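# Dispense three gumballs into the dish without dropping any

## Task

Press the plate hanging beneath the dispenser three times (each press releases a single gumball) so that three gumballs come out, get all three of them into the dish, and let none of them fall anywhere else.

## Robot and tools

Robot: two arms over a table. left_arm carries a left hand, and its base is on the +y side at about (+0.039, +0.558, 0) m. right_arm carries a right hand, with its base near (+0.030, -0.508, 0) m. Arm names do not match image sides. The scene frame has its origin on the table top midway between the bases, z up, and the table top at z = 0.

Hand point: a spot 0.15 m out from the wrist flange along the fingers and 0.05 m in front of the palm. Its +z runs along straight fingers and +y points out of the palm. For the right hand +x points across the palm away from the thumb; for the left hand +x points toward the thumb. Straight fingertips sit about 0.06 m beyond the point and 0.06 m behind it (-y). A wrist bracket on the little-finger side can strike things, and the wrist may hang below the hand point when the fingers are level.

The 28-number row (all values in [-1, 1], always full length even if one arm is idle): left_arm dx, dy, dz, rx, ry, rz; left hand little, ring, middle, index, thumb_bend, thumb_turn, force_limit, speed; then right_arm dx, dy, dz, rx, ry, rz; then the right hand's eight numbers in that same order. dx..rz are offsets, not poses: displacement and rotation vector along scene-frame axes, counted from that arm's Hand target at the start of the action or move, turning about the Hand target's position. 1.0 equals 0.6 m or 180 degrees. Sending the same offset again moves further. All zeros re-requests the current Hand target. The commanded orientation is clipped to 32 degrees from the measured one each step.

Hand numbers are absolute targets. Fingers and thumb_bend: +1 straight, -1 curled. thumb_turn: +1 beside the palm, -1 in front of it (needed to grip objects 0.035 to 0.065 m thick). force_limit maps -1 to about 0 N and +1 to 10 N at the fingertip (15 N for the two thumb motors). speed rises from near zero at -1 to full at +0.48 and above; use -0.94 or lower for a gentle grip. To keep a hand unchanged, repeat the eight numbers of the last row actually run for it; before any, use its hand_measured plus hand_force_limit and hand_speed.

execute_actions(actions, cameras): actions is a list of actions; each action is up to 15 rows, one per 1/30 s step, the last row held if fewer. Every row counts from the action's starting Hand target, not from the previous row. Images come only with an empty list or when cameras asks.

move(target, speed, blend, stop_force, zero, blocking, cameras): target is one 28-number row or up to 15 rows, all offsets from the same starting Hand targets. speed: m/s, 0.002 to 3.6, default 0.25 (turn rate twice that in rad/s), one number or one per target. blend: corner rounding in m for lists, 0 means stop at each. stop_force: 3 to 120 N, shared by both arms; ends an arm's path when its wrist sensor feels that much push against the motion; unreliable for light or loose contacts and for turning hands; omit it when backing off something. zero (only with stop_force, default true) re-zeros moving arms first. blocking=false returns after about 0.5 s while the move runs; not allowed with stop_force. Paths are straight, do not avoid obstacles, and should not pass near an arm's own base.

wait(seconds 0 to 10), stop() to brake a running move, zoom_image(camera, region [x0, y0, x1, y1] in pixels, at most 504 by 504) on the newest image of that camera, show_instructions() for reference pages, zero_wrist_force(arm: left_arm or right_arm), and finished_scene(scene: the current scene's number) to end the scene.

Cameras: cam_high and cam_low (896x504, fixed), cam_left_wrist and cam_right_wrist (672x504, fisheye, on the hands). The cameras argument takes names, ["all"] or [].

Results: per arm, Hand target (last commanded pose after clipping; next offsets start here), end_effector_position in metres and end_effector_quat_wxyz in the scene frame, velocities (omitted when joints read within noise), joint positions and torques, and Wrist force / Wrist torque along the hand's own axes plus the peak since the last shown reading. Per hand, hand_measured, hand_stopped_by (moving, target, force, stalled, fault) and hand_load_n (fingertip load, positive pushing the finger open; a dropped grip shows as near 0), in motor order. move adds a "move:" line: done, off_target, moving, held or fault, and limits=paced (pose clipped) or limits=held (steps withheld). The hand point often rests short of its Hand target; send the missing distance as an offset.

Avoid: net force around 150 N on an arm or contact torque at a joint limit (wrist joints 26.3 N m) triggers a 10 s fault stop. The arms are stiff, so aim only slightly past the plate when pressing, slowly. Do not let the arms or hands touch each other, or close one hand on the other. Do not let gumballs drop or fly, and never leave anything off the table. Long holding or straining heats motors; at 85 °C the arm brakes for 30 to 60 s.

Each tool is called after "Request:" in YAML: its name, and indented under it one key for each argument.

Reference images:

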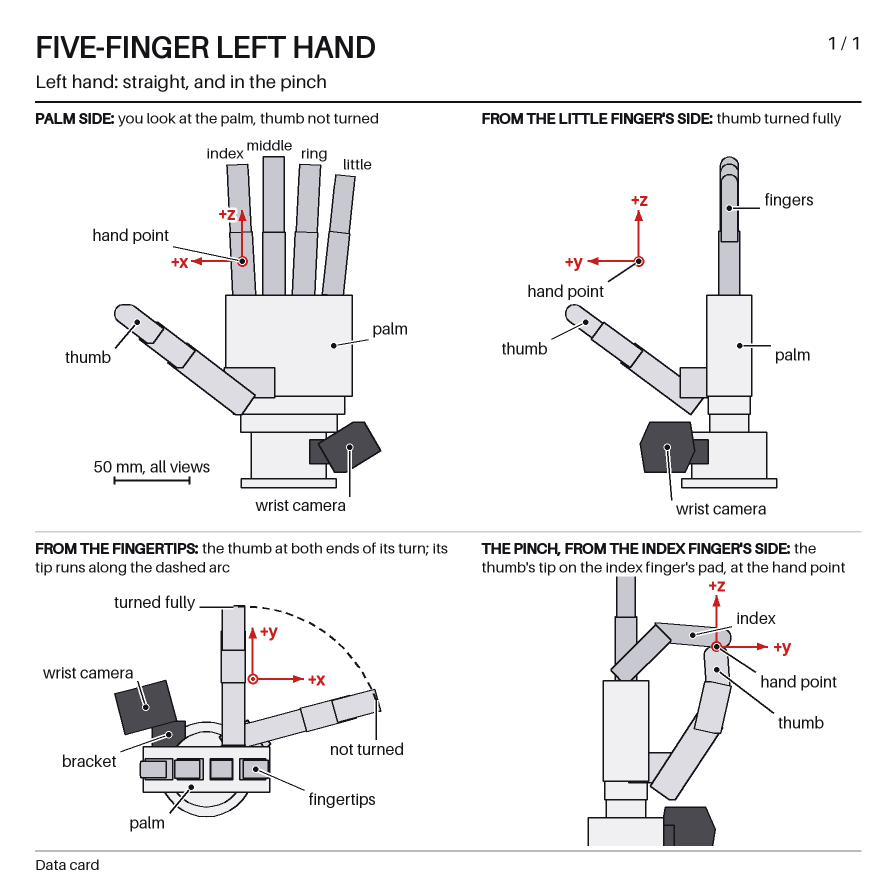

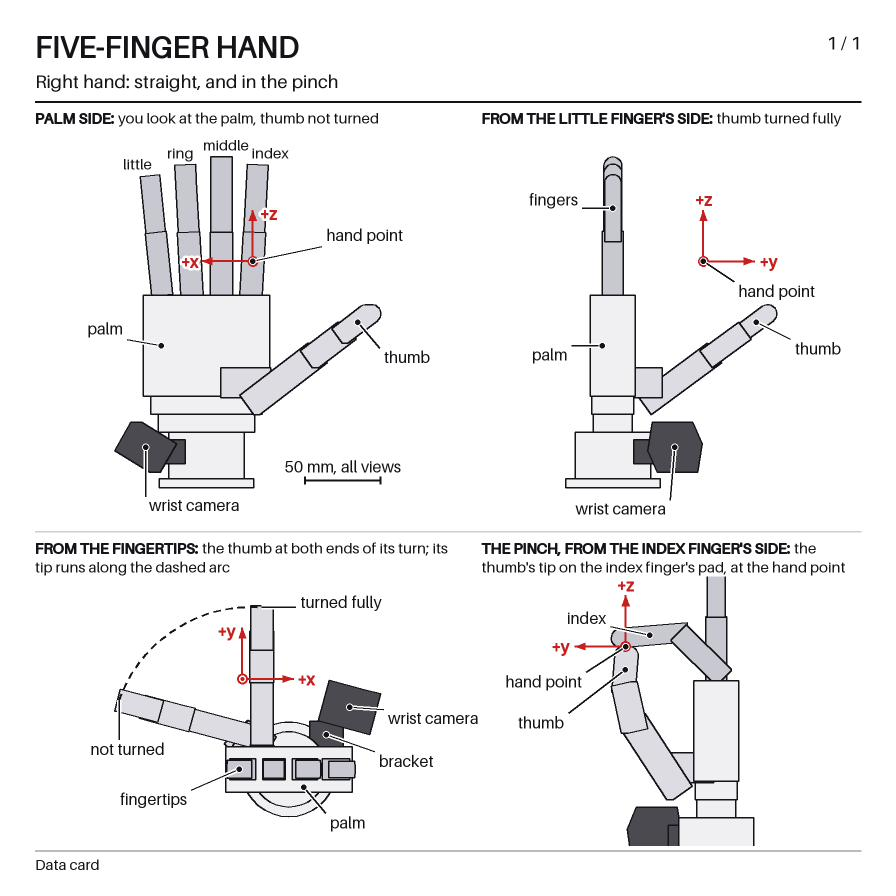

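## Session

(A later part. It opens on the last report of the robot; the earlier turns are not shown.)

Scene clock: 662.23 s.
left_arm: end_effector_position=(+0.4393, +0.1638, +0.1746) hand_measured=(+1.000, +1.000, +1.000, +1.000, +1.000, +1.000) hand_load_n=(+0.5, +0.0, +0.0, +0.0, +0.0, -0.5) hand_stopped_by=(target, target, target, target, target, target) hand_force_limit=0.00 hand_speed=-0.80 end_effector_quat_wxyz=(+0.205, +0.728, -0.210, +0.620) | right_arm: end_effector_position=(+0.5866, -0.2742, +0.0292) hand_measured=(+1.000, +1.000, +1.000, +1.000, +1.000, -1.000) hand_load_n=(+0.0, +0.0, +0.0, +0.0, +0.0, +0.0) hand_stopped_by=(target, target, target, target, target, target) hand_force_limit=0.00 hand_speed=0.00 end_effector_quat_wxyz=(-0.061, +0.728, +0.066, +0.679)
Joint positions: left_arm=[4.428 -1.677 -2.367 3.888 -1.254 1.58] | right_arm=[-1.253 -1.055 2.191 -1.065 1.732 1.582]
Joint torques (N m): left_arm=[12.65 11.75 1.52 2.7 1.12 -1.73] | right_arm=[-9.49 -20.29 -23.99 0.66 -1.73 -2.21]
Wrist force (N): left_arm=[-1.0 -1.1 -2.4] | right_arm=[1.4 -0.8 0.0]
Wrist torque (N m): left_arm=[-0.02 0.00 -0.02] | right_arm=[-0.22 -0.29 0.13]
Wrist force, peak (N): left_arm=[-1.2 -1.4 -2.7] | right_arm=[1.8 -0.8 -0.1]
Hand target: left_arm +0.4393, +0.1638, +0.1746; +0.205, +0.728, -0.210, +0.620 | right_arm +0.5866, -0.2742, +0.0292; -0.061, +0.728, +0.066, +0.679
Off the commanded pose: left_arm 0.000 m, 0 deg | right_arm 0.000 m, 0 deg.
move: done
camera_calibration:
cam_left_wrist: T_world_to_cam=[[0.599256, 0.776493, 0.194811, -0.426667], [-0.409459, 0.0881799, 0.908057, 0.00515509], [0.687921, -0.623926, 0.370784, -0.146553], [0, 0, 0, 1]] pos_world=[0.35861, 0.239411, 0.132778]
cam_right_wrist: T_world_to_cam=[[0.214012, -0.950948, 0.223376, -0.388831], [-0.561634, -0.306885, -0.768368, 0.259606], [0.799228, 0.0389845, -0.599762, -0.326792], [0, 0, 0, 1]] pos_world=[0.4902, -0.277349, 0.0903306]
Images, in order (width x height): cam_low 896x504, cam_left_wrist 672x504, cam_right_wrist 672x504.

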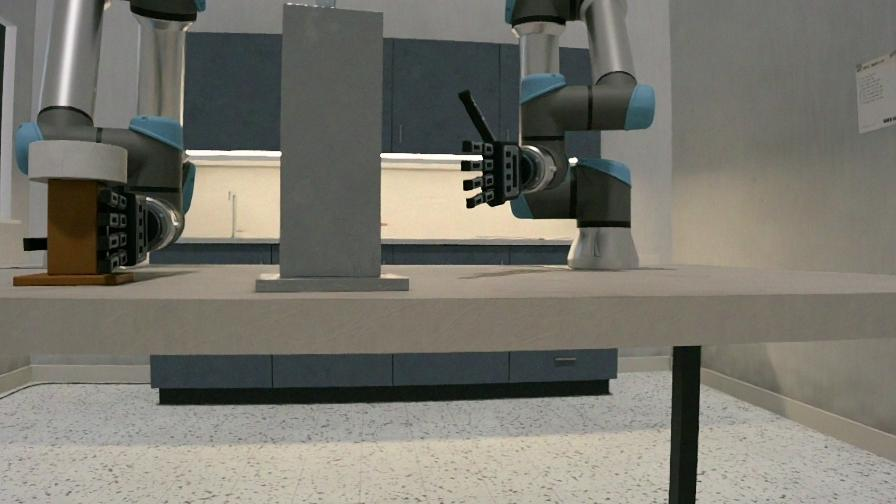

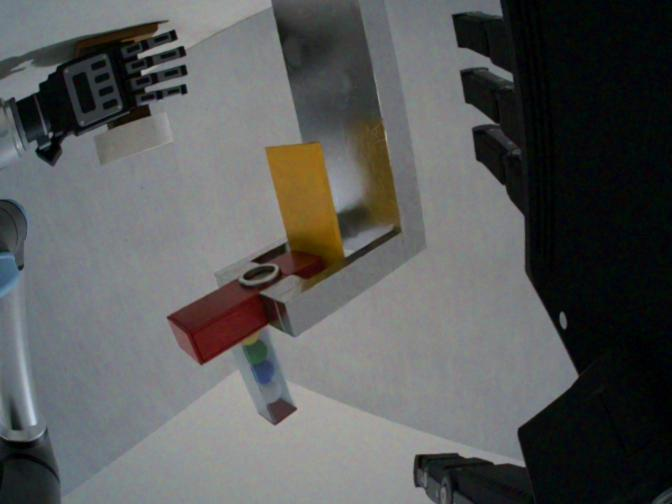

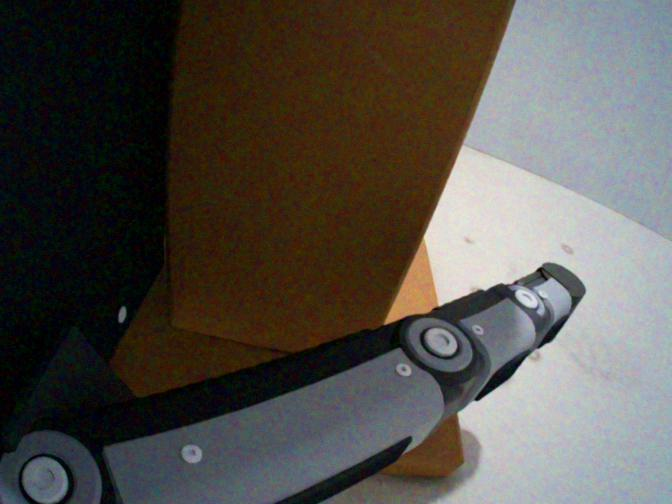

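Request:
move:
  target: [0,0,0,0,0,0,1,1,1,1,1,1,0,-0.8,0,0,0,0,0,0,-0.5,-0.5,-0.5,-0.5,-0.4,-1,0,-0.85]
  cameras: ["cam_low","cam_right_wrist","cam_left_wrist"]

Request:
zoom_image:
  camera: "cam_low"
  region: [0, 120, 220, 300]

Request:
zoom_image:
  camera: "cam_left_wrist"
  region: [0, 0, 220, 220]

Scene clock: 674.83 s.
left_arm: end_effector_position=(+0.4393, +0.1638, +0.1746) hand_measured=(+1.000, +1.000, +1.000, +1.000, +1.000, +1.000) hand_load_n=(+0.5, +0.0, +0.0, +0.0, +0.0, +0.0) hand_stopped_by=(target, target, target, target, target, target) hand_force_limit=0.00 hand_speed=-0.80 end_effector_quat_wxyz=(+0.205, +0.728, -0.210, +0.620) | right_arm: end_effector_position=(+0.5867, -0.2742, +0.0292) hand_measured=(+0.348, +0.376, +0.404, +0.460, +0.564, -1.000) hand_load_n=(+6.5, +8.0, +4.5, +1.0, +8.5, +1.0) hand_stopped_by=(force, force, force, force, force, target) hand_force_limit=0.00 hand_speed=-0.85 end_effector_quat_wxyz=(-0.061, +0.728, +0.066, +0.680)
Joint positions: left_arm=[4.428 -1.677 -2.367 3.888 -1.254 1.58] | right_arm=[-1.253 -1.055 2.191 -1.065 1.732 1.582]
Joint torques (N m): left_arm=[12.79 12.44 2 2.41 1.06 -1.43] | right_arm=[-10.22 -23.89 7.41 0.41 9.96 -0.7]
Wrist force (N): left_arm=[-1.1 -1.2 -2.4] | right_arm=[0.4 -36.1 13.9]
Wrist torque (N m): left_arm=[-0.04 0.01 -0.02] | right_arm=[-0.83 -1.17 -1.57]
Wrist force, peak (N): left_arm=[-1.3 -1.2 -2.6] | right_arm=[-1.1 -39.2 20.2]
Hand target: left_arm +0.4393, +0.1638, +0.1746; +0.205, +0.728, -0.210, +0.620 | right_arm +0.5866, -0.2742, +0.0292; -0.061, +0.728, +0.066, +0.679
Off the commanded pose: left_arm 0.000 m, 0 deg | right_arm 0.000 m, 0 deg.
move: done
camera_calibration:
cam_left_wrist: T_world_to_cam=[[0.599256, 0.776493, 0.194811, -0.426667], [-0.409459, 0.0881799, 0.908057, 0.00515509], [0.687921, -0.623926, 0.370784, -0.146553], [0, 0, 0, 1]] pos_world=[0.35861, 0.239411, 0.132778]
cam_right_wrist: T_world_to_cam=[[0.213878, -0.950975, 0.22339, -0.388795], [-0.56163, -0.306815, -0.768399, 0.259682], [0.799267, 0.0388812, -0.599717, -0.326924], [0, 0, 0, 1]] pos_world=[0.4903, -0.277349, 0.0903306]
Images, in order (width x height): cam_low 896x504, cam_left_wrist 672x504, cam_right_wrist 672x504.

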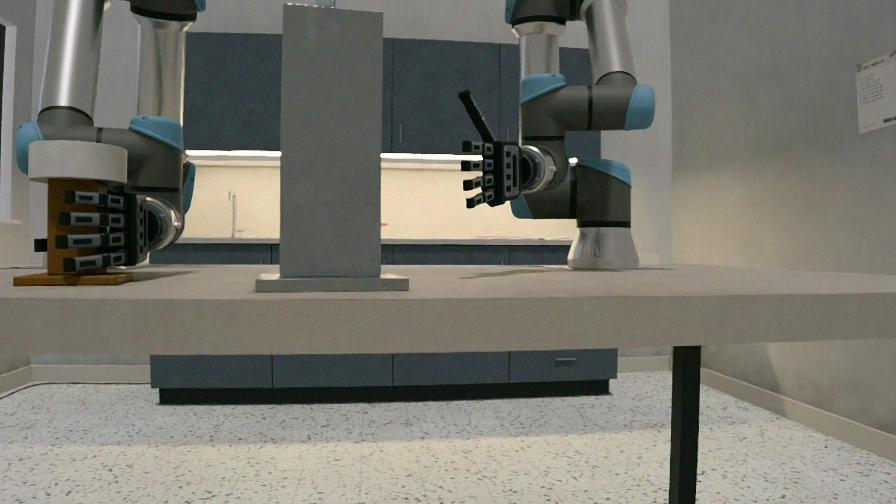

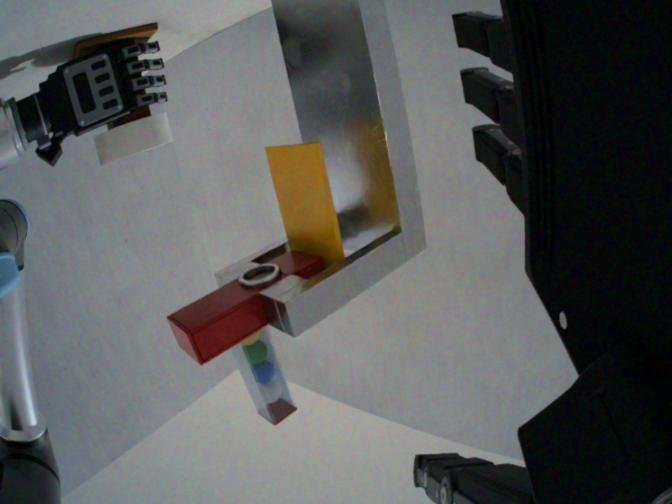

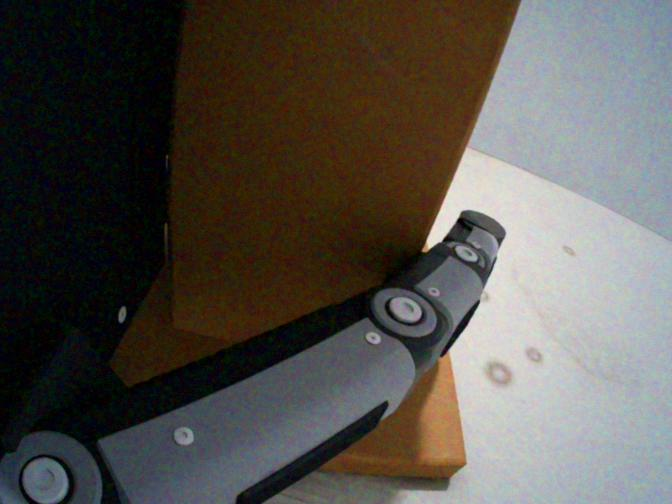

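Scaled by 2.291 from the camera's 896x504 image, which has a finer 1280x720 frame.

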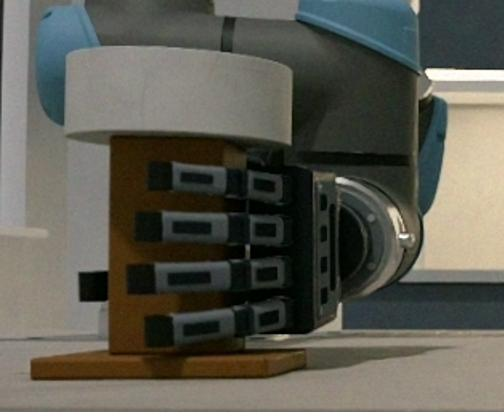

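Scaled by 2.291 from the camera's 672x504 image, which has a finer 960x720 frame.

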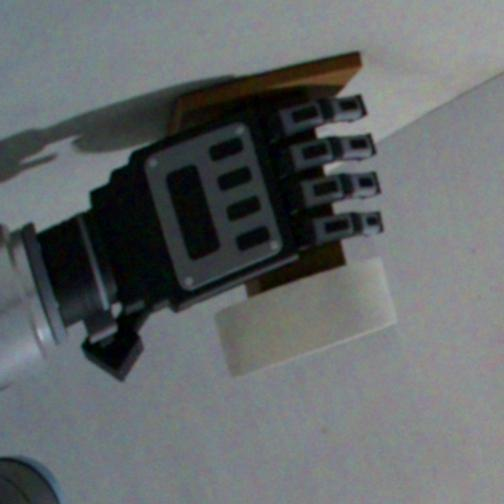

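Request:
move:
  target: [0,0,0,0,0,0,1,1,1,1,1,1,0,-0.8,0,0,0.01,0,0,0,-0.5,-0.5,-0.5,-0.5,-0.4,-1,0,-0.85]
  speed: 0.01
  stop_force: 10
  cameras: ["cam_low"]

Request:
zoom_image:
  camera: "cam_low"
  region: [0, 120, 220, 300]

Scene clock: 694.47 s.
left_arm: end_effector_position=(+0.4393, +0.1638, +0.1746) hand_measured=(+1.000, +1.000, +1.000, +1.000, +1.000, +1.000) hand_load_n=(+0.0, +0.0, +0.0, +0.0, +0.0, +0.0) hand_stopped_by=(target, target, target, target, target, target) hand_force_limit=0.00 hand_speed=-0.80 end_effector_quat_wxyz=(+0.205, +0.728, -0.210, +0.620) | right_arm: end_effector_position=(+0.5866, -0.2742, +0.0296) hand_measured=(+0.348, +0.376, +0.404, +0.460, +0.564, -1.000) hand_load_n=(+6.0, +7.5, +4.0, +1.5, +7.5, +3.5) hand_stopped_by=(force, force, force, force, force, target) hand_force_limit=0.00 hand_speed=-0.85 end_effector_quat_wxyz=(-0.061, +0.728, +0.066, +0.679)
Joint positions: left_arm=[4.428 -1.677 -2.367 3.888 -1.254 1.58] | right_arm=[-1.253 -1.057 2.191 -1.064 1.732 1.582]
Joint torques (N m): left_arm=[14.73 12.86 1.81 2.45 0.85 -1.6] | right_arm=[-13.28 -22.86 5.98 -2.91 11.11 0.7]
Wrist force (N): left_arm=[-1.1 -1.0 -2.3] | right_arm=[-0.6 -38.8 7.9]
Wrist torque (N m): left_arm=[-0.02 0.02 -0.02] | right_arm=[-0.72 -0.81 -1.53]
Wrist force, peak (N): left_arm=[-1.4 -1.2 -2.5] | right_arm=[-9.0 -39.1 20.4]
Hand target: left_arm +0.4393, +0.1638, +0.1746; +0.205, +0.728, -0.210, +0.620 | right_arm +0.5866, -0.2742, +0.0296; -0.061, +0.728, +0.066, +0.679 (not the last commanded pose)
Off the commanded pose: left_arm 0.000 m, 0 deg | right_arm 0.006 m, 0 deg.
move: contact (right_arm)
Images, in order (width x height): cam_low 896x504.

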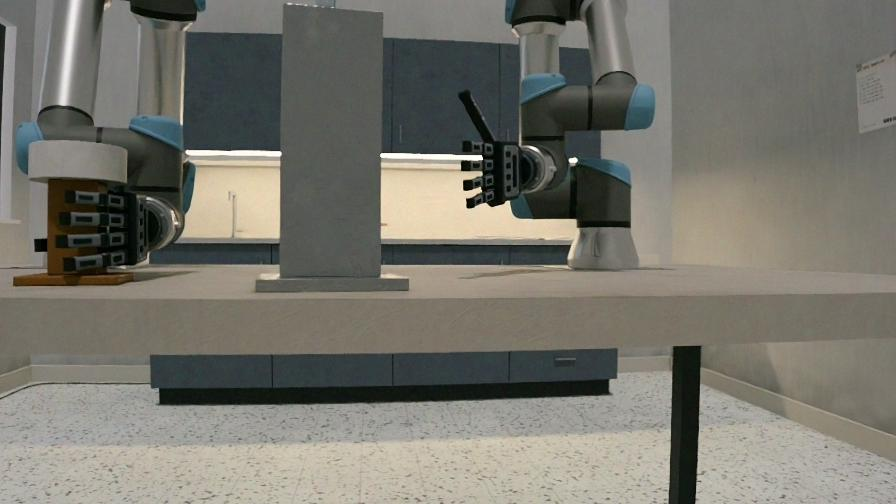

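Scaled by 2.291 from the camera's 896x504 image, which has a finer 1280x720 frame.

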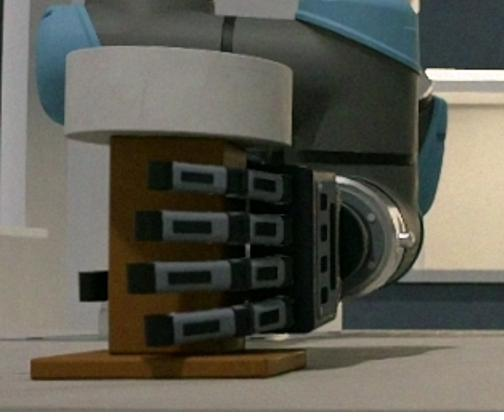

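Request:
move:
  target: [0,0,0,0,0,0,1,1,1,1,1,1,0,-0.8,0,0,-0.0007,0,0,0,1,1,1,1,1,-1,0,-0.6]
  cameras: ["cam_right_wrist"]

Scene clock: 766.97 s.
left_arm: end_effector_position=(+0.4393, +0.1638, +0.1746) hand_measured=(+1.000, +1.000, +1.000, +1.000, +1.000, +1.000) hand_load_n=(+0.0, +0.0, +0.0, +0.0, +0.0, +0.0) hand_stopped_by=(target, target, target, target, target, target) hand_force_limit=0.00 hand_speed=-0.80 end_effector_quat_wxyz=(+0.205, +0.728, -0.210, +0.620) | right_arm: end_effector_position=(+0.5866, -0.2743, +0.0292) hand_measured=(+1.000, +1.000, +1.000, +1.000, +1.000, -1.000) hand_load_n=(+0.0, +0.0, +0.0, +0.0, +0.0, +0.0) hand_stopped_by=(target, target, target, target, target, target) hand_force_limit=0.00 hand_speed=-0.60 end_effector_quat_wxyz=(-0.061, +0.728, +0.066, +0.679)
Joint positions: left_arm=[4.428 -1.677 -2.367 3.888 -1.254 1.58] | right_arm=[-1.253 -1.055 2.191 -1.065 1.732 1.582]
Joint torques (N m): left_arm=[12.45 13.14 0.51 2.3 0.9 -1.64] | right_arm=[8.75 -22.19 -10.65 -4.13 -1.6 -1.63]
Wrist force (N): left_arm=[-1.1 -0.9 -2.5] | right_arm=[1.5 -3.4 0.4]
Wrist torque (N m): left_arm=[0.01 0.02 -0.03] | right_arm=[-0.64 -0.32 0.05]
Wrist force, peak (N): left_arm=[-1.3 -1.3 -2.5] | right_arm=[-0.6 -39.2 7.9]
Hand target: left_arm +0.4393, +0.1638, +0.1746; +0.205, +0.728, -0.210, +0.620 | right_arm +0.5866, -0.2742, +0.0292; -0.061, +0.728, +0.066, +0.679
Off the commanded pose: left_arm 0.000 m, 0 deg | right_arm 0.000 m, 0 deg.
move: done
camera_calibration:
cam_right_wrist: T_world_to_cam=[[0.214155, -0.950914, 0.223385, -0.388892], [-0.561887, -0.306991, -0.76814, 0.25968], [0.799012, 0.0389837, -0.60005, -0.32666], [0, 0, 0, 1]] pos_world=[0.490199, -0.277349, 0.0903306]
Images, in order (width x height): cam_right_wrist 672x504.

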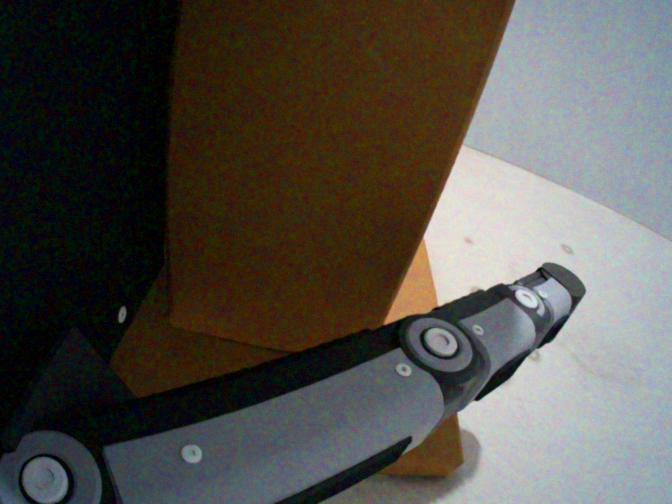

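Request:
move:
  target:
    - [0,0,0,0,0,0,1,1,1,1,1,1,0,-0.8,-0.2783,-0.0512,0,0,0,0,1,1,1,1,1,-1,0,-0.6]
    - [0,0,0,0,0,0,1,1,1,1,1,1,0,-0.8,-0.294,0.05,0.2,-0.2,-0.021,0.027,1,1,1,1,1,-1,0,-0.6]
    - [0,0,0,0,0,0,1,1,1,1,1,1,0,-0.8,-0.2718,0.377,0.2847,-0.4936,-0.0529,0.0682,1,1,1,1,1,-1,0,-0.6]
  speed: [0.12,0.3,0.3]
  blend: [0.02,0.03,0]
  cameras: ["cam_high","cam_left_wrist","cam_right_wrist"]

Scene clock: 790.43 s.
left_arm: end_effector_position=(+0.4393, +0.1638, +0.1746) hand_measured=(+1.000, +1.000, +1.000, +1.000, +1.000, +1.000) hand_load_n=(+0.0, +0.0, +0.0, +0.0, +0.0, +0.0) hand_stopped_by=(target, target, target, target, target, target) hand_force_limit=0.00 hand_speed=-0.80 end_effector_quat_wxyz=(+0.205, +0.728, -0.210, +0.620) | right_arm: end_effector_position=(+0.4235, -0.0481, +0.2000) hand_measured=(+1.000, +1.000, +1.000, +1.000, +1.000, -1.000) hand_load_n=(+0.0, +0.0, +0.0, +0.0, +0.0, +0.0) hand_stopped_by=(target, target, target, target, target, target) hand_force_limit=0.00 hand_speed=-0.60 end_effector_quat_wxyz=(+0.404, +0.500, +0.595, +0.482)
Joint positions: left_arm=[4.428 -1.677 -2.367 3.888 -1.254 1.58] | right_arm=[-0.607 -1.131 1.851 -0.419 2.361 0.218]
Joint torques (N m): left_arm=[13.64 12.78 0.86 2.48 0.74 -1.54] | right_arm=[10.5 -23.34 -31.05 1.63 1.71 -2.37]
Wrist force (N): left_arm=[-1.1 -1.2 -2.4] | right_arm=[0.4 -2.8 -1.9]
Wrist torque (N m): left_arm=[-0.04 0.01 -0.02] | right_arm=[-0.27 0.06 -0.13]
Wrist force, peak (N): left_arm=[-1.2 -1.4 -2.6] | right_arm=[1.7 -3.9 0.6]
Hand target: left_arm +0.4393, +0.1638, +0.1746; +0.205, +0.728, -0.210, +0.620 | right_arm +0.4235, -0.0480, +0.2000; +0.404, +0.500, +0.596, +0.482
Off the commanded pose: left_arm 0.000 m, 0 deg | right_arm 0.000 m, 0 deg.
move: done
camera_calibration:
cam_left_wrist: T_world_to_cam=[[0.599256, 0.776493, 0.194811, -0.426667], [-0.409459, 0.0881799, 0.908057, 0.00515509], [0.687921, -0.623926, 0.370784, -0.146553], [0, 0, 0, 1]] pos_world=[0.35861, 0.239411, 0.132778]
cam_right_wrist: T_world_to_cam=[[0.18431, 0.260739, 0.947652, -0.251071], [-0.350862, -0.88319, 0.311242, 0.0356527], [0.91811, -0.38986, -0.0712972, -0.279445], [0, 0, 0, 1]] pos_world=[0.315345, -0.0119923, 0.206908]
Images, in order (width x height): cam_high 896x504, cam_left_wrist 672x504, cam_right_wrist 672x504.

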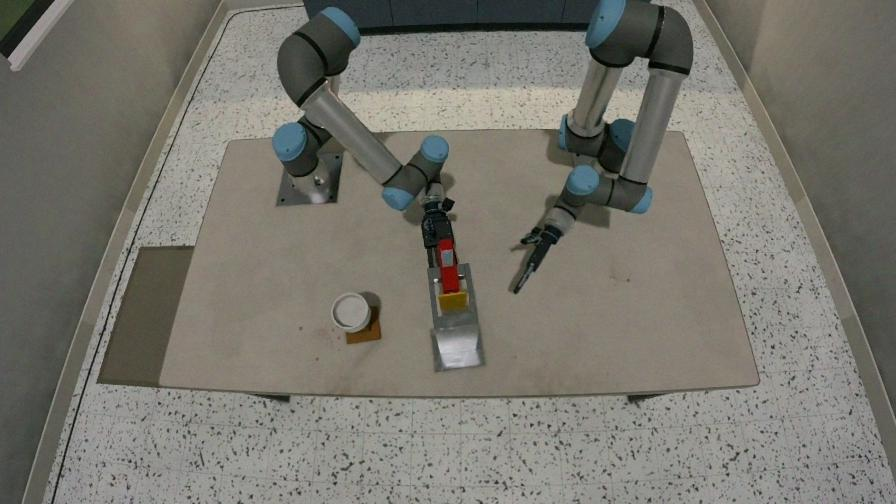

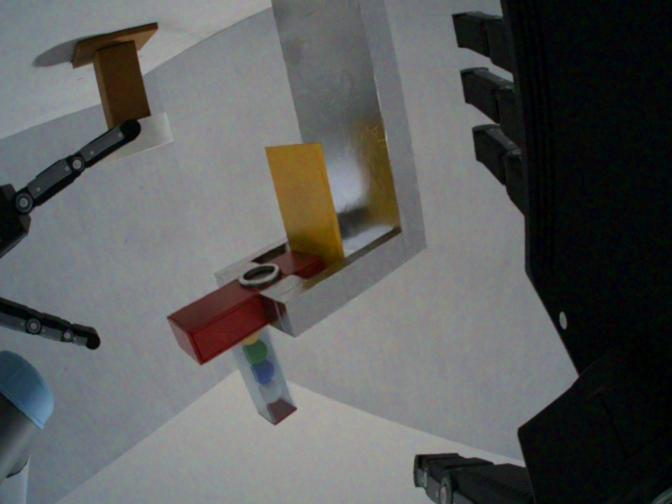

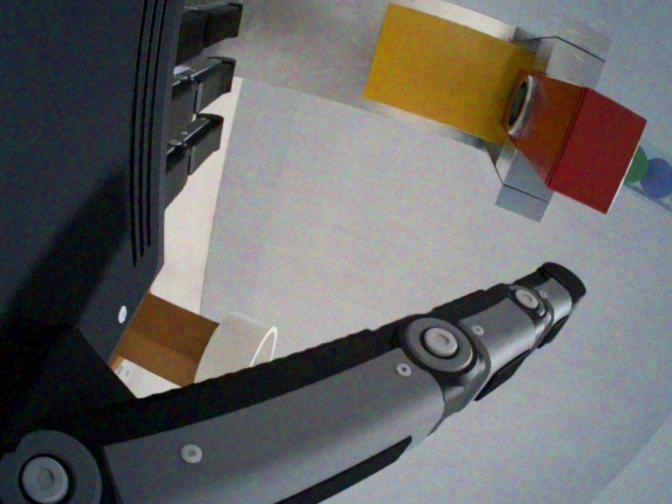

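Request:
move:
  target:
    - [0,0,0,0,0,0,1,1,1,1,1,1,0,-0.8,0,0,0,-0.0029,0.0159,-0.0056,-1,-0.2,-0.2,-1,1,1,-0.4,-0.3]
    - [0,0,0,0,0,0,1,1,1,1,1,1,0,-0.8,0.2167,0.0403,0.0367,-0.0029,0.0159,-0.0056,-1,-0.2,-0.2,-1,1,1,-0.4,-0.3]
  speed: 0.12
  cameras: ["cam_left_wrist","cam_right_wrist"]

Scene clock: 834.43 s.
left_arm: end_effector_position=(+0.4393, +0.1638, +0.1746) hand_measured=(+1.000, +1.000, +1.000, +1.000, +1.000, +1.000) hand_load_n=(+0.0, +0.0, +0.0, +0.5, +0.0, +0.0) hand_stopped_by=(target, target, target, target, target, target) hand_force_limit=0.00 hand_speed=-0.80 end_effector_quat_wxyz=(+0.205, +0.728, -0.210, +0.620) | right_arm: end_effector_position=(+0.5534, -0.0239, +0.2220) hand_measured=(-1.000, -0.200, -0.200, -1.000, +1.000, +1.000) hand_load_n=(+0.0, +0.0, +0.0, +0.0, +0.0, +0.0) hand_stopped_by=(target, target, target, target, target, target) hand_force_limit=-0.40 hand_speed=-0.30 end_effector_quat_wxyz=(+0.396, +0.515, +0.603, +0.463)
Joint positions: left_arm=[4.428 -1.677 -2.367 3.888 -1.254 1.58] | right_arm=[-0.78 -1.02 1.561 -0.215 2.203 0.196]
Joint torques (N m): left_arm=[11.7 13.56 2.18 2.16 0.81 -1.35] | right_arm=[-8.24 -29.44 -28.89 1.49 -1.78 -2.19]
Wrist force (N): left_arm=[-1.2 -1.0 -2.3] | right_arm=[0.3 -2.9 -2.0]
Wrist torque (N m): left_arm=[-0.02 0.04 -0.03] | right_arm=[-0.29 0.11 -0.13]
Wrist force, peak (N): left_arm=[-1.3 -1.1 -2.7] | right_arm=[0.4 -3.3 -2.8]
Hand target: left_arm +0.4393, +0.1638, +0.1746; +0.205, +0.728, -0.210, +0.620 | right_arm +0.5535, -0.0239, +0.2220; +0.396, +0.515, +0.603, +0.463
Off the commanded pose: left_arm 0.000 m, 0 deg | right_arm 0.000 m, 0 deg.
move: done
camera_calibration:
cam_left_wrist: T_world_to_cam=[[0.599256, 0.776493, 0.194811, -0.426667], [-0.409459, 0.0881799, 0.908057, 0.00515509], [0.687921, -0.623926, 0.370784, -0.146553], [0, 0, 0, 1]] pos_world=[0.35861, 0.239411, 0.132778]
cam_right_wrist: T_world_to_cam=[[0.235949, 0.265802, 0.934707, -0.327755], [-0.350188, -0.873982, 0.336932, 0.0899601], [0.906475, -0.406822, -0.113134, -0.372507], [0, 0, 0, 1]] pos_world=[0.446504, 0.0141976, 0.233901]
Images, in order (width x height): cam_left_wrist 672x504, cam_right_wrist 672x504.

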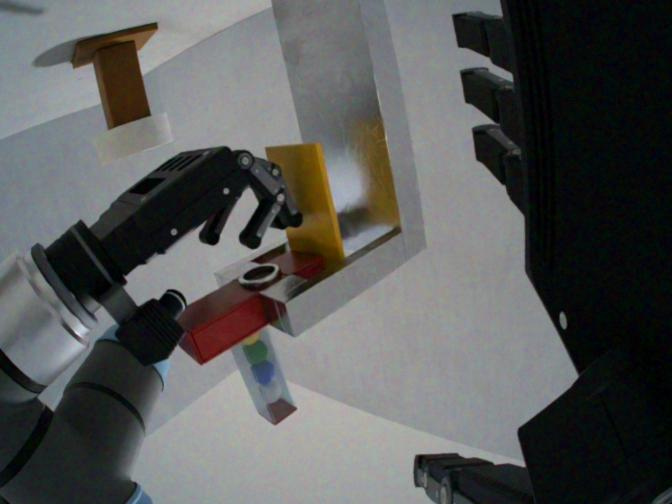

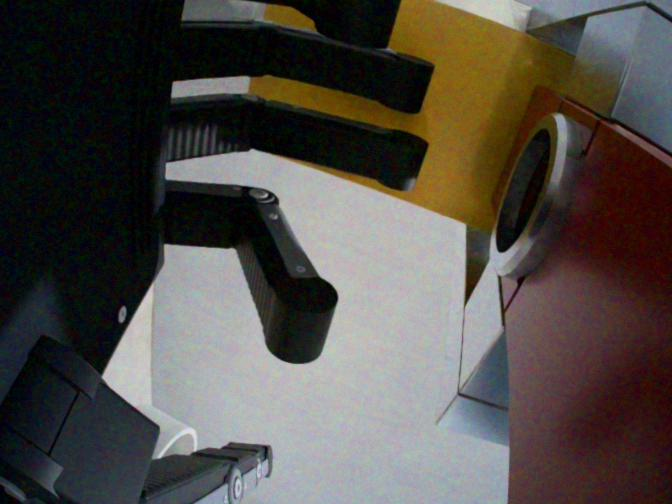

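Request:
move:
  target: [0,0,0,0,0,0,1,1,1,1,1,1,0,-0.8,0.033,0.0052,0,0,0,0,-1,-0.2,-0.2,-1,1,1,-0.4,-0.3]
  speed: 0.04
  stop_force: 6
  cameras: ["cam_left_wrist","cam_right_wrist"]

Scene clock: 850.47 s.
left_arm: end_effector_position=(+0.4393, +0.1638, +0.1746) hand_measured=(+1.000, +1.000, +1.000, +1.000, +1.000, +1.000) hand_load_n=(+0.0, +0.0, +0.0, +0.0, +0.0, +0.0) hand_stopped_by=(target, target, target, target, target, target) hand_force_limit=0.00 hand_speed=-0.80 end_effector_quat_wxyz=(+0.205, +0.728, -0.210, +0.620) | right_arm: end_effector_position=(+0.5733, -0.0207, +0.2220) hand_measured=(-1.000, -0.200, -0.200, -1.000, +1.000, +1.000) hand_load_n=(+0.0, +0.0, -3.0, +0.0, +0.0, +0.0) hand_stopped_by=(target, target, target, target, target, target) hand_force_limit=-0.40 hand_speed=-0.30 end_effector_quat_wxyz=(+0.396, +0.515, +0.603, +0.463)
Joint positions: left_arm=[4.428 -1.677 -2.367 3.888 -1.254 1.58] | right_arm=[-0.803 -0.995 1.518 -0.203 2.181 0.188]
Joint torques (N m): left_arm=[11.96 14.85 3.01 2.11 0.73 -1.12] | right_arm=[-10.01 -32.87 -34.23 1.37 -2.32 -2.41]
Wrist force (N): left_arm=[-1.1 -1.0 -2.4] | right_arm=[-2.1 -4.7 -5.2]
Wrist torque (N m): left_arm=[-0.02 0.02 -0.02] | right_arm=[-0.35 0.14 -0.14]
Wrist force, peak (N): left_arm=[-1.4 -1.2 -2.6] | right_arm=[-2.1 -4.9 -5.1]
Hand target: left_arm +0.4393, +0.1638, +0.1746; +0.205, +0.728, -0.210, +0.620 | right_arm +0.5733, -0.0207, +0.2220; +0.396, +0.515, +0.603, +0.463
Off the commanded pose: left_arm 0.000 m, 0 deg | right_arm 0.000 m, 0 deg.
move: done
camera_calibration:
cam_left_wrist: T_world_to_cam=[[0.599256, 0.776493, 0.194811, -0.426667], [-0.409459, 0.0881799, 0.908057, 0.00515509], [0.687921, -0.623926, 0.370784, -0.146553], [0, 0, 0, 1]] pos_world=[0.35861, 0.239411, 0.132778]
cam_right_wrist: T_world_to_cam=[[0.235949, 0.265802, 0.934707, -0.333277], [-0.350188, -0.873982, 0.336932, 0.0996905], [0.906475, -0.406822, -0.113134, -0.389153], [0, 0, 0, 1]] pos_world=[0.466304, 0.0173976, 0.233901]
Images, in order (width x height): cam_left_wrist 672x504, cam_right_wrist 672x504.

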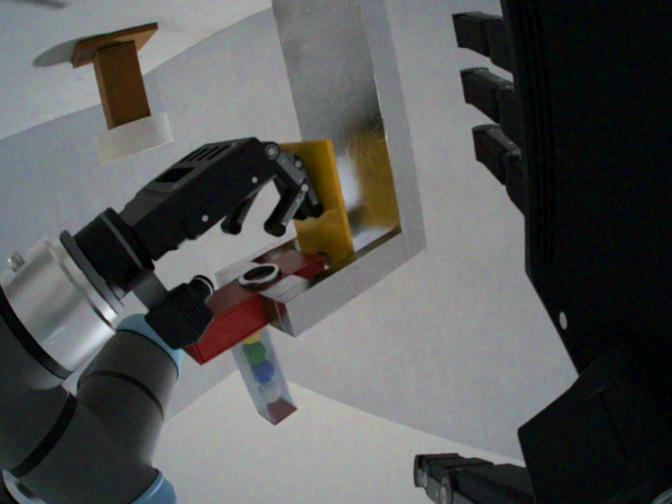

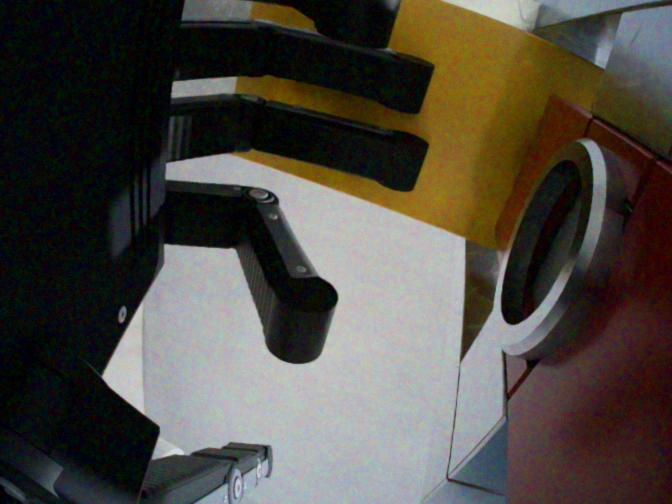

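Request:
move:
  target: [0,0,0,0,0,0,1,1,1,1,1,1,0,-0.8,0.0165,0.0026,0,0,0,0,-1,-0.2,-0.2,-1,1,1,-0.4,-0.3]
  speed: 0.03
  stop_force: 8
  cameras: ["cam_left_wrist","cam_right_wrist"]

Scene clock: 860.10 s.
left_arm: end_effector_position=(+0.4393, +0.1638, +0.1746) hand_measured=(+1.000, +1.000, +1.000, +1.000, +1.000, +1.000) hand_load_n=(+0.0, +0.0, +0.0, +0.0, +0.0, -0.5) hand_stopped_by=(target, target, target, target, target, target) hand_force_limit=0.00 hand_speed=-0.80 end_effector_quat_wxyz=(+0.205, +0.728, -0.210, +0.620) | right_arm: end_effector_position=(+0.5832, -0.0192, +0.2220) hand_measured=(-1.000, -0.200, -0.200, -1.000, +1.000, +1.000) hand_load_n=(+0.0, +0.0, -4.0, +0.0, +0.0, +0.0) hand_stopped_by=(target, target, target, target, target, target) hand_force_limit=-0.40 hand_speed=-0.30 end_effector_quat_wxyz=(+0.396, +0.515, +0.603, +0.463)
Joint positions: left_arm=[4.428 -1.677 -2.367 3.888 -1.254 1.58] | right_arm=[-0.814 -0.982 1.496 -0.196 2.171 0.183]
Joint torques (N m): left_arm=[12.22 15.19 2.31 2.14 0.21 -1.19] | right_arm=[-8.11 -32.48 -33.18 0.9 -2.59 -2.23]
Wrist force (N): left_arm=[-1.1 -1.1 -2.4] | right_arm=[-3.3 -5.0 -5.5]
Wrist torque (N m): left_arm=[-0.03 0.02 -0.02] | right_arm=[-0.41 0.11 -0.13]
Wrist force, peak (N): left_arm=[-1.2 -1.4 -2.6] | right_arm=[-3.4 -5.0 -5.9]
Hand target: left_arm +0.4393, +0.1638, +0.1746; +0.205, +0.728, -0.210, +0.620 | right_arm +0.5832, -0.0192, +0.2220; +0.396, +0.515, +0.603, +0.463
Off the commanded pose: left_arm 0.000 m, 0 deg | right_arm 0.000 m, 0 deg.
move: done
camera_calibration:
cam_left_wrist: T_world_to_cam=[[0.599256, 0.776493, 0.194811, -0.426667], [-0.409459, 0.0881799, 0.908057, 0.00515509], [0.687921, -0.623926, 0.370784, -0.146553], [0, 0, 0, 1]] pos_world=[0.35861, 0.239411, 0.132778]
cam_right_wrist: T_world_to_cam=[[0.235949, 0.265802, 0.934707, -0.336012], [-0.350188, -0.873982, 0.336932, 0.104468], [0.906475, -0.406822, -0.113134, -0.397517], [0, 0, 0, 1]] pos_world=[0.476204, 0.0188976, 0.233901]
Images, in order (width x height): cam_left_wrist 672x504, cam_right_wrist 672x504.

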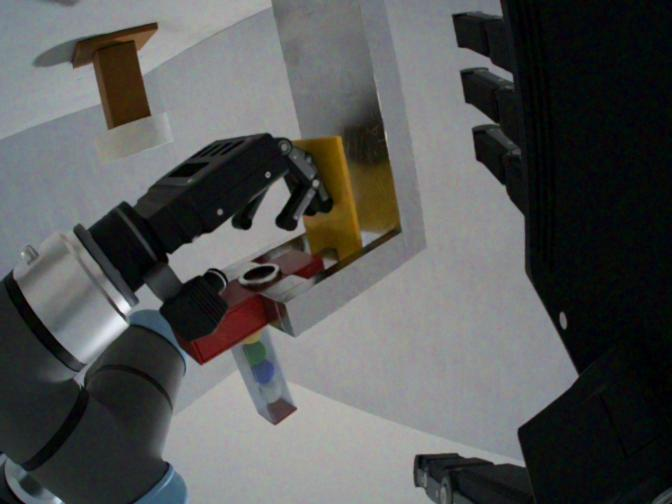

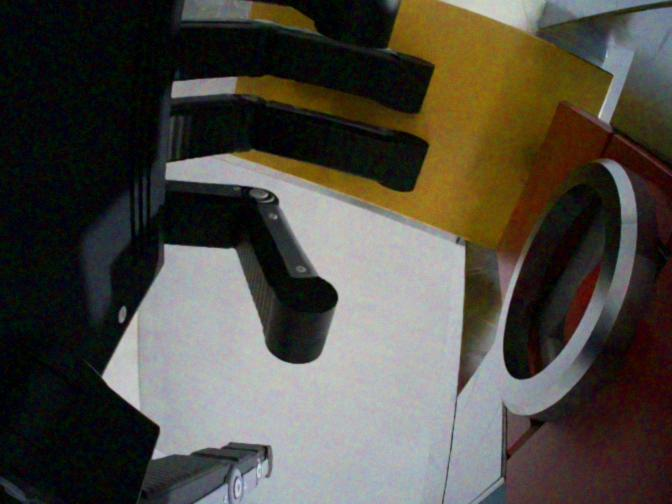

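Request:
move:
  target: [0,0,0,0,0,0,1,1,1,1,1,1,0,-0.8,0.0132,0.0021,0,0,0,0,-1,-0.2,-0.2,-1,1,1,-0.4,-0.3]
  speed: 0.03
  stop_force: 8
  cameras: ["cam_left_wrist","cam_right_wrist"]

Scene clock: 873.83 s.
left_arm: end_effector_position=(+0.4393, +0.1638, +0.1746) hand_measured=(+1.000, +1.000, +1.000, +1.000, +1.000, +1.000) hand_load_n=(+0.0, +0.0, +0.0, +0.0, +0.0, +0.0) hand_stopped_by=(target, target, target, target, target, target) hand_force_limit=0.00 hand_speed=-0.80 end_effector_quat_wxyz=(+0.205, +0.728, -0.210, +0.620) | right_arm: end_effector_position=(+0.5889, -0.0183, +0.2220) hand_measured=(-1.000, -0.200, -0.202, -1.000, +1.000, +1.000) hand_load_n=(+0.0, -0.5, -10.0, +0.0, +0.0, +0.0) hand_stopped_by=(target, target, target, target, target, target) hand_force_limit=-0.40 hand_speed=-0.30 end_effector_quat_wxyz=(+0.396, +0.515, +0.603, +0.463)
Joint positions: left_arm=[4.428 -1.677 -2.367 3.888 -1.254 1.58] | right_arm=[-0.82 -0.974 1.483 -0.192 2.165 0.181]
Joint torques (N m): left_arm=[12.87 15.22 1.44 2.13 0.56 -1.27] | right_arm=[7.17 -51.27 -13.14 -4.38 0.82 1.63]
Wrist force (N): left_arm=[-1.1 -1.1 -2.5] | right_arm=[-3.4 -9.0 -12.1]
Wrist torque (N m): left_arm=[-0.03 0.01 -0.02] | right_arm=[-0.54 0.24 -0.24]
Wrist force, peak (N): left_arm=[-1.4 -1.3 -2.6] | right_arm=[-3.9 -11.8 -18.2]
Hand target: left_arm +0.4393, +0.1638, +0.1746; +0.205, +0.728, -0.210, +0.620 | right_arm +0.5889, -0.0183, +0.2220; +0.396, +0.515, +0.603, +0.463 (not the last commanded pose)
Off the commanded pose: left_arm 0.000 m, 0 deg | right_arm 0.002 m, 0 deg.
move: contact (right_arm)
camera_calibration:
cam_left_wrist: T_world_to_cam=[[0.599256, 0.776493, 0.194811, -0.426667], [-0.409459, 0.0881799, 0.908057, 0.00515509], [0.687921, -0.623926, 0.370784, -0.146553], [0, 0, 0, 1]] pos_world=[0.35861, 0.239411, 0.132778]
cam_right_wrist: T_world_to_cam=[[0.235981, 0.265884, 0.934676, -0.33763], [-0.350166, -0.873958, 0.337019, 0.107254], [0.906475, -0.406822, -0.113134, -0.402409], [0, 0, 0, 1]] pos_world=[0.482004, 0.0197977, 0.233901]
Images, in order (width x height): cam_left_wrist 672x504, cam_right_wrist 672x504.

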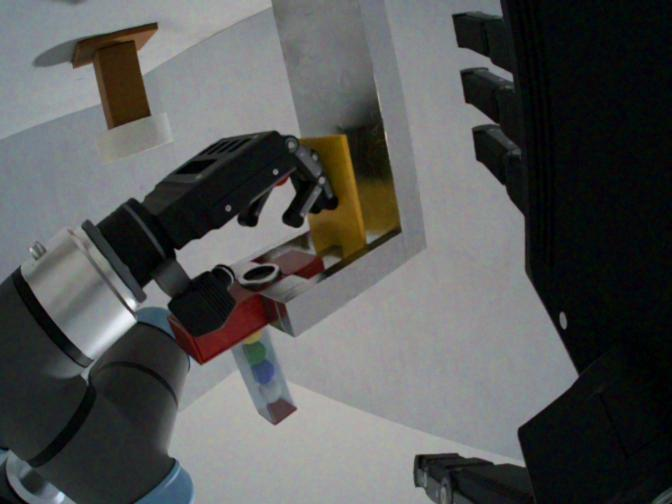

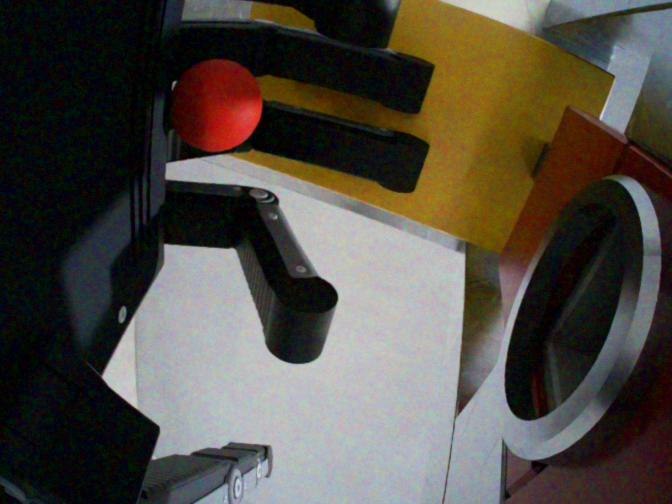

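Request:
move:
  target:
    - [0,0,0,0,0,0,1,1,1,1,1,1,0,-0.8,-0.0658,-0.0104,0,0,0,0,-1,-0.2,-0.2,-1,1,1,-0.4,-0.3]
    - [0,0,0,0,0,0,1,1,1,1,1,1,0,-0.8,-0.0658,-0.0104,-0.028,0,0,0,-1,-0.2,-0.2,-1,1,1,-0.4,-0.3]
  speed: 0.06
  cameras: ["cam_left_wrist","cam_right_wrist"]

Scene clock: 927.90 s.
left_arm: end_effector_position=(+0.4393, +0.1638, +0.1746) hand_measured=(+1.000, +1.000, +1.000, +1.000, +1.000, +1.000) hand_load_n=(+0.0, +0.0, +0.0, +0.0, -0.5, +0.0) hand_stopped_by=(target, target, target, target, target, target) hand_force_limit=0.00 hand_speed=-0.80 end_effector_quat_wxyz=(+0.205, +0.728, -0.210, +0.620) | right_arm: end_effector_position=(+0.5494, -0.0245, +0.2053) hand_measured=(-1.000, -0.200, -0.200, -1.000, +1.000, +1.000) hand_load_n=(+0.0, +0.0, +0.0, +0.0, +0.0, +0.0) hand_stopped_by=(target, target, target, target, target, target) hand_force_limit=-0.40 hand_speed=-0.30 end_effector_quat_wxyz=(+0.396, +0.515, +0.603, +0.463)
Joint positions: left_arm=[4.428 -1.677 -2.367 3.888 -1.254 1.58] | right_arm=[-0.775 -1.004 1.584 -0.253 2.207 0.198]
Joint torques (N m): left_arm=[11.73 14.22 2.09 2.11 0.19 -1.11] | right_arm=[7.87 -30.87 -6.94 -2.88 0.71 -1.81]
Wrist force (N): left_arm=[-1.2 -1.1 -2.3] | right_arm=[0.2 -3.2 -1.9]
Wrist torque (N m): left_arm=[-0.03 0.04 -0.03] | right_arm=[-0.33 0.13 -0.23]
Wrist force, peak (N): left_arm=[-1.4 -1.3 -2.6] | right_arm=[-3.4 -9.0 -12.5]
Hand target: left_arm +0.4393, +0.1638, +0.1746; +0.205, +0.728, -0.210, +0.620 | right_arm +0.5494, -0.0245, +0.2052; +0.396, +0.515, +0.603, +0.463
Off the commanded pose: left_arm 0.000 m, 0 deg | right_arm 0.000 m, 0 deg.
move: done
camera_calibration:
cam_left_wrist: T_world_to_cam=[[0.599256, 0.776493, 0.194811, -0.426667], [-0.409459, 0.0881799, 0.908057, 0.00515509], [0.687921, -0.623926, 0.370784, -0.146553], [0, 0, 0, 1]] pos_world=[0.35861, 0.239411, 0.132778]
cam_right_wrist: T_world_to_cam=[[0.236033, 0.265764, 0.934697, -0.311077], [-0.350157, -0.873996, 0.336928, 0.0936493], [0.906465, -0.406817, -0.113233, -0.370989], [0, 0, 0, 1]] pos_world=[0.442504, 0.0135976, 0.217201]
Images, in order (width x height): cam_left_wrist 672x504, cam_right_wrist 672x504.

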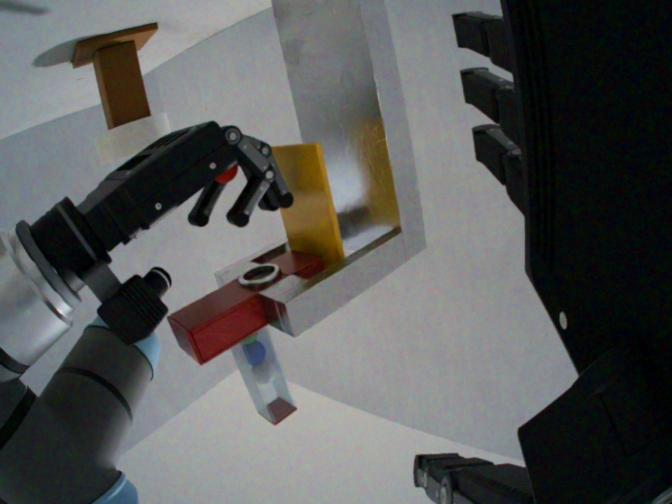

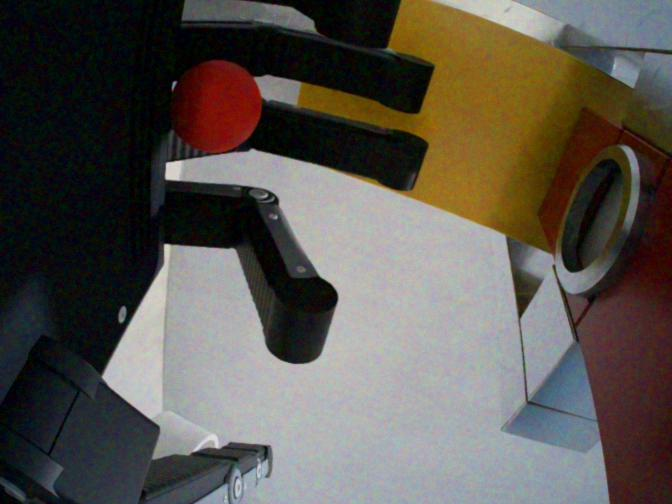

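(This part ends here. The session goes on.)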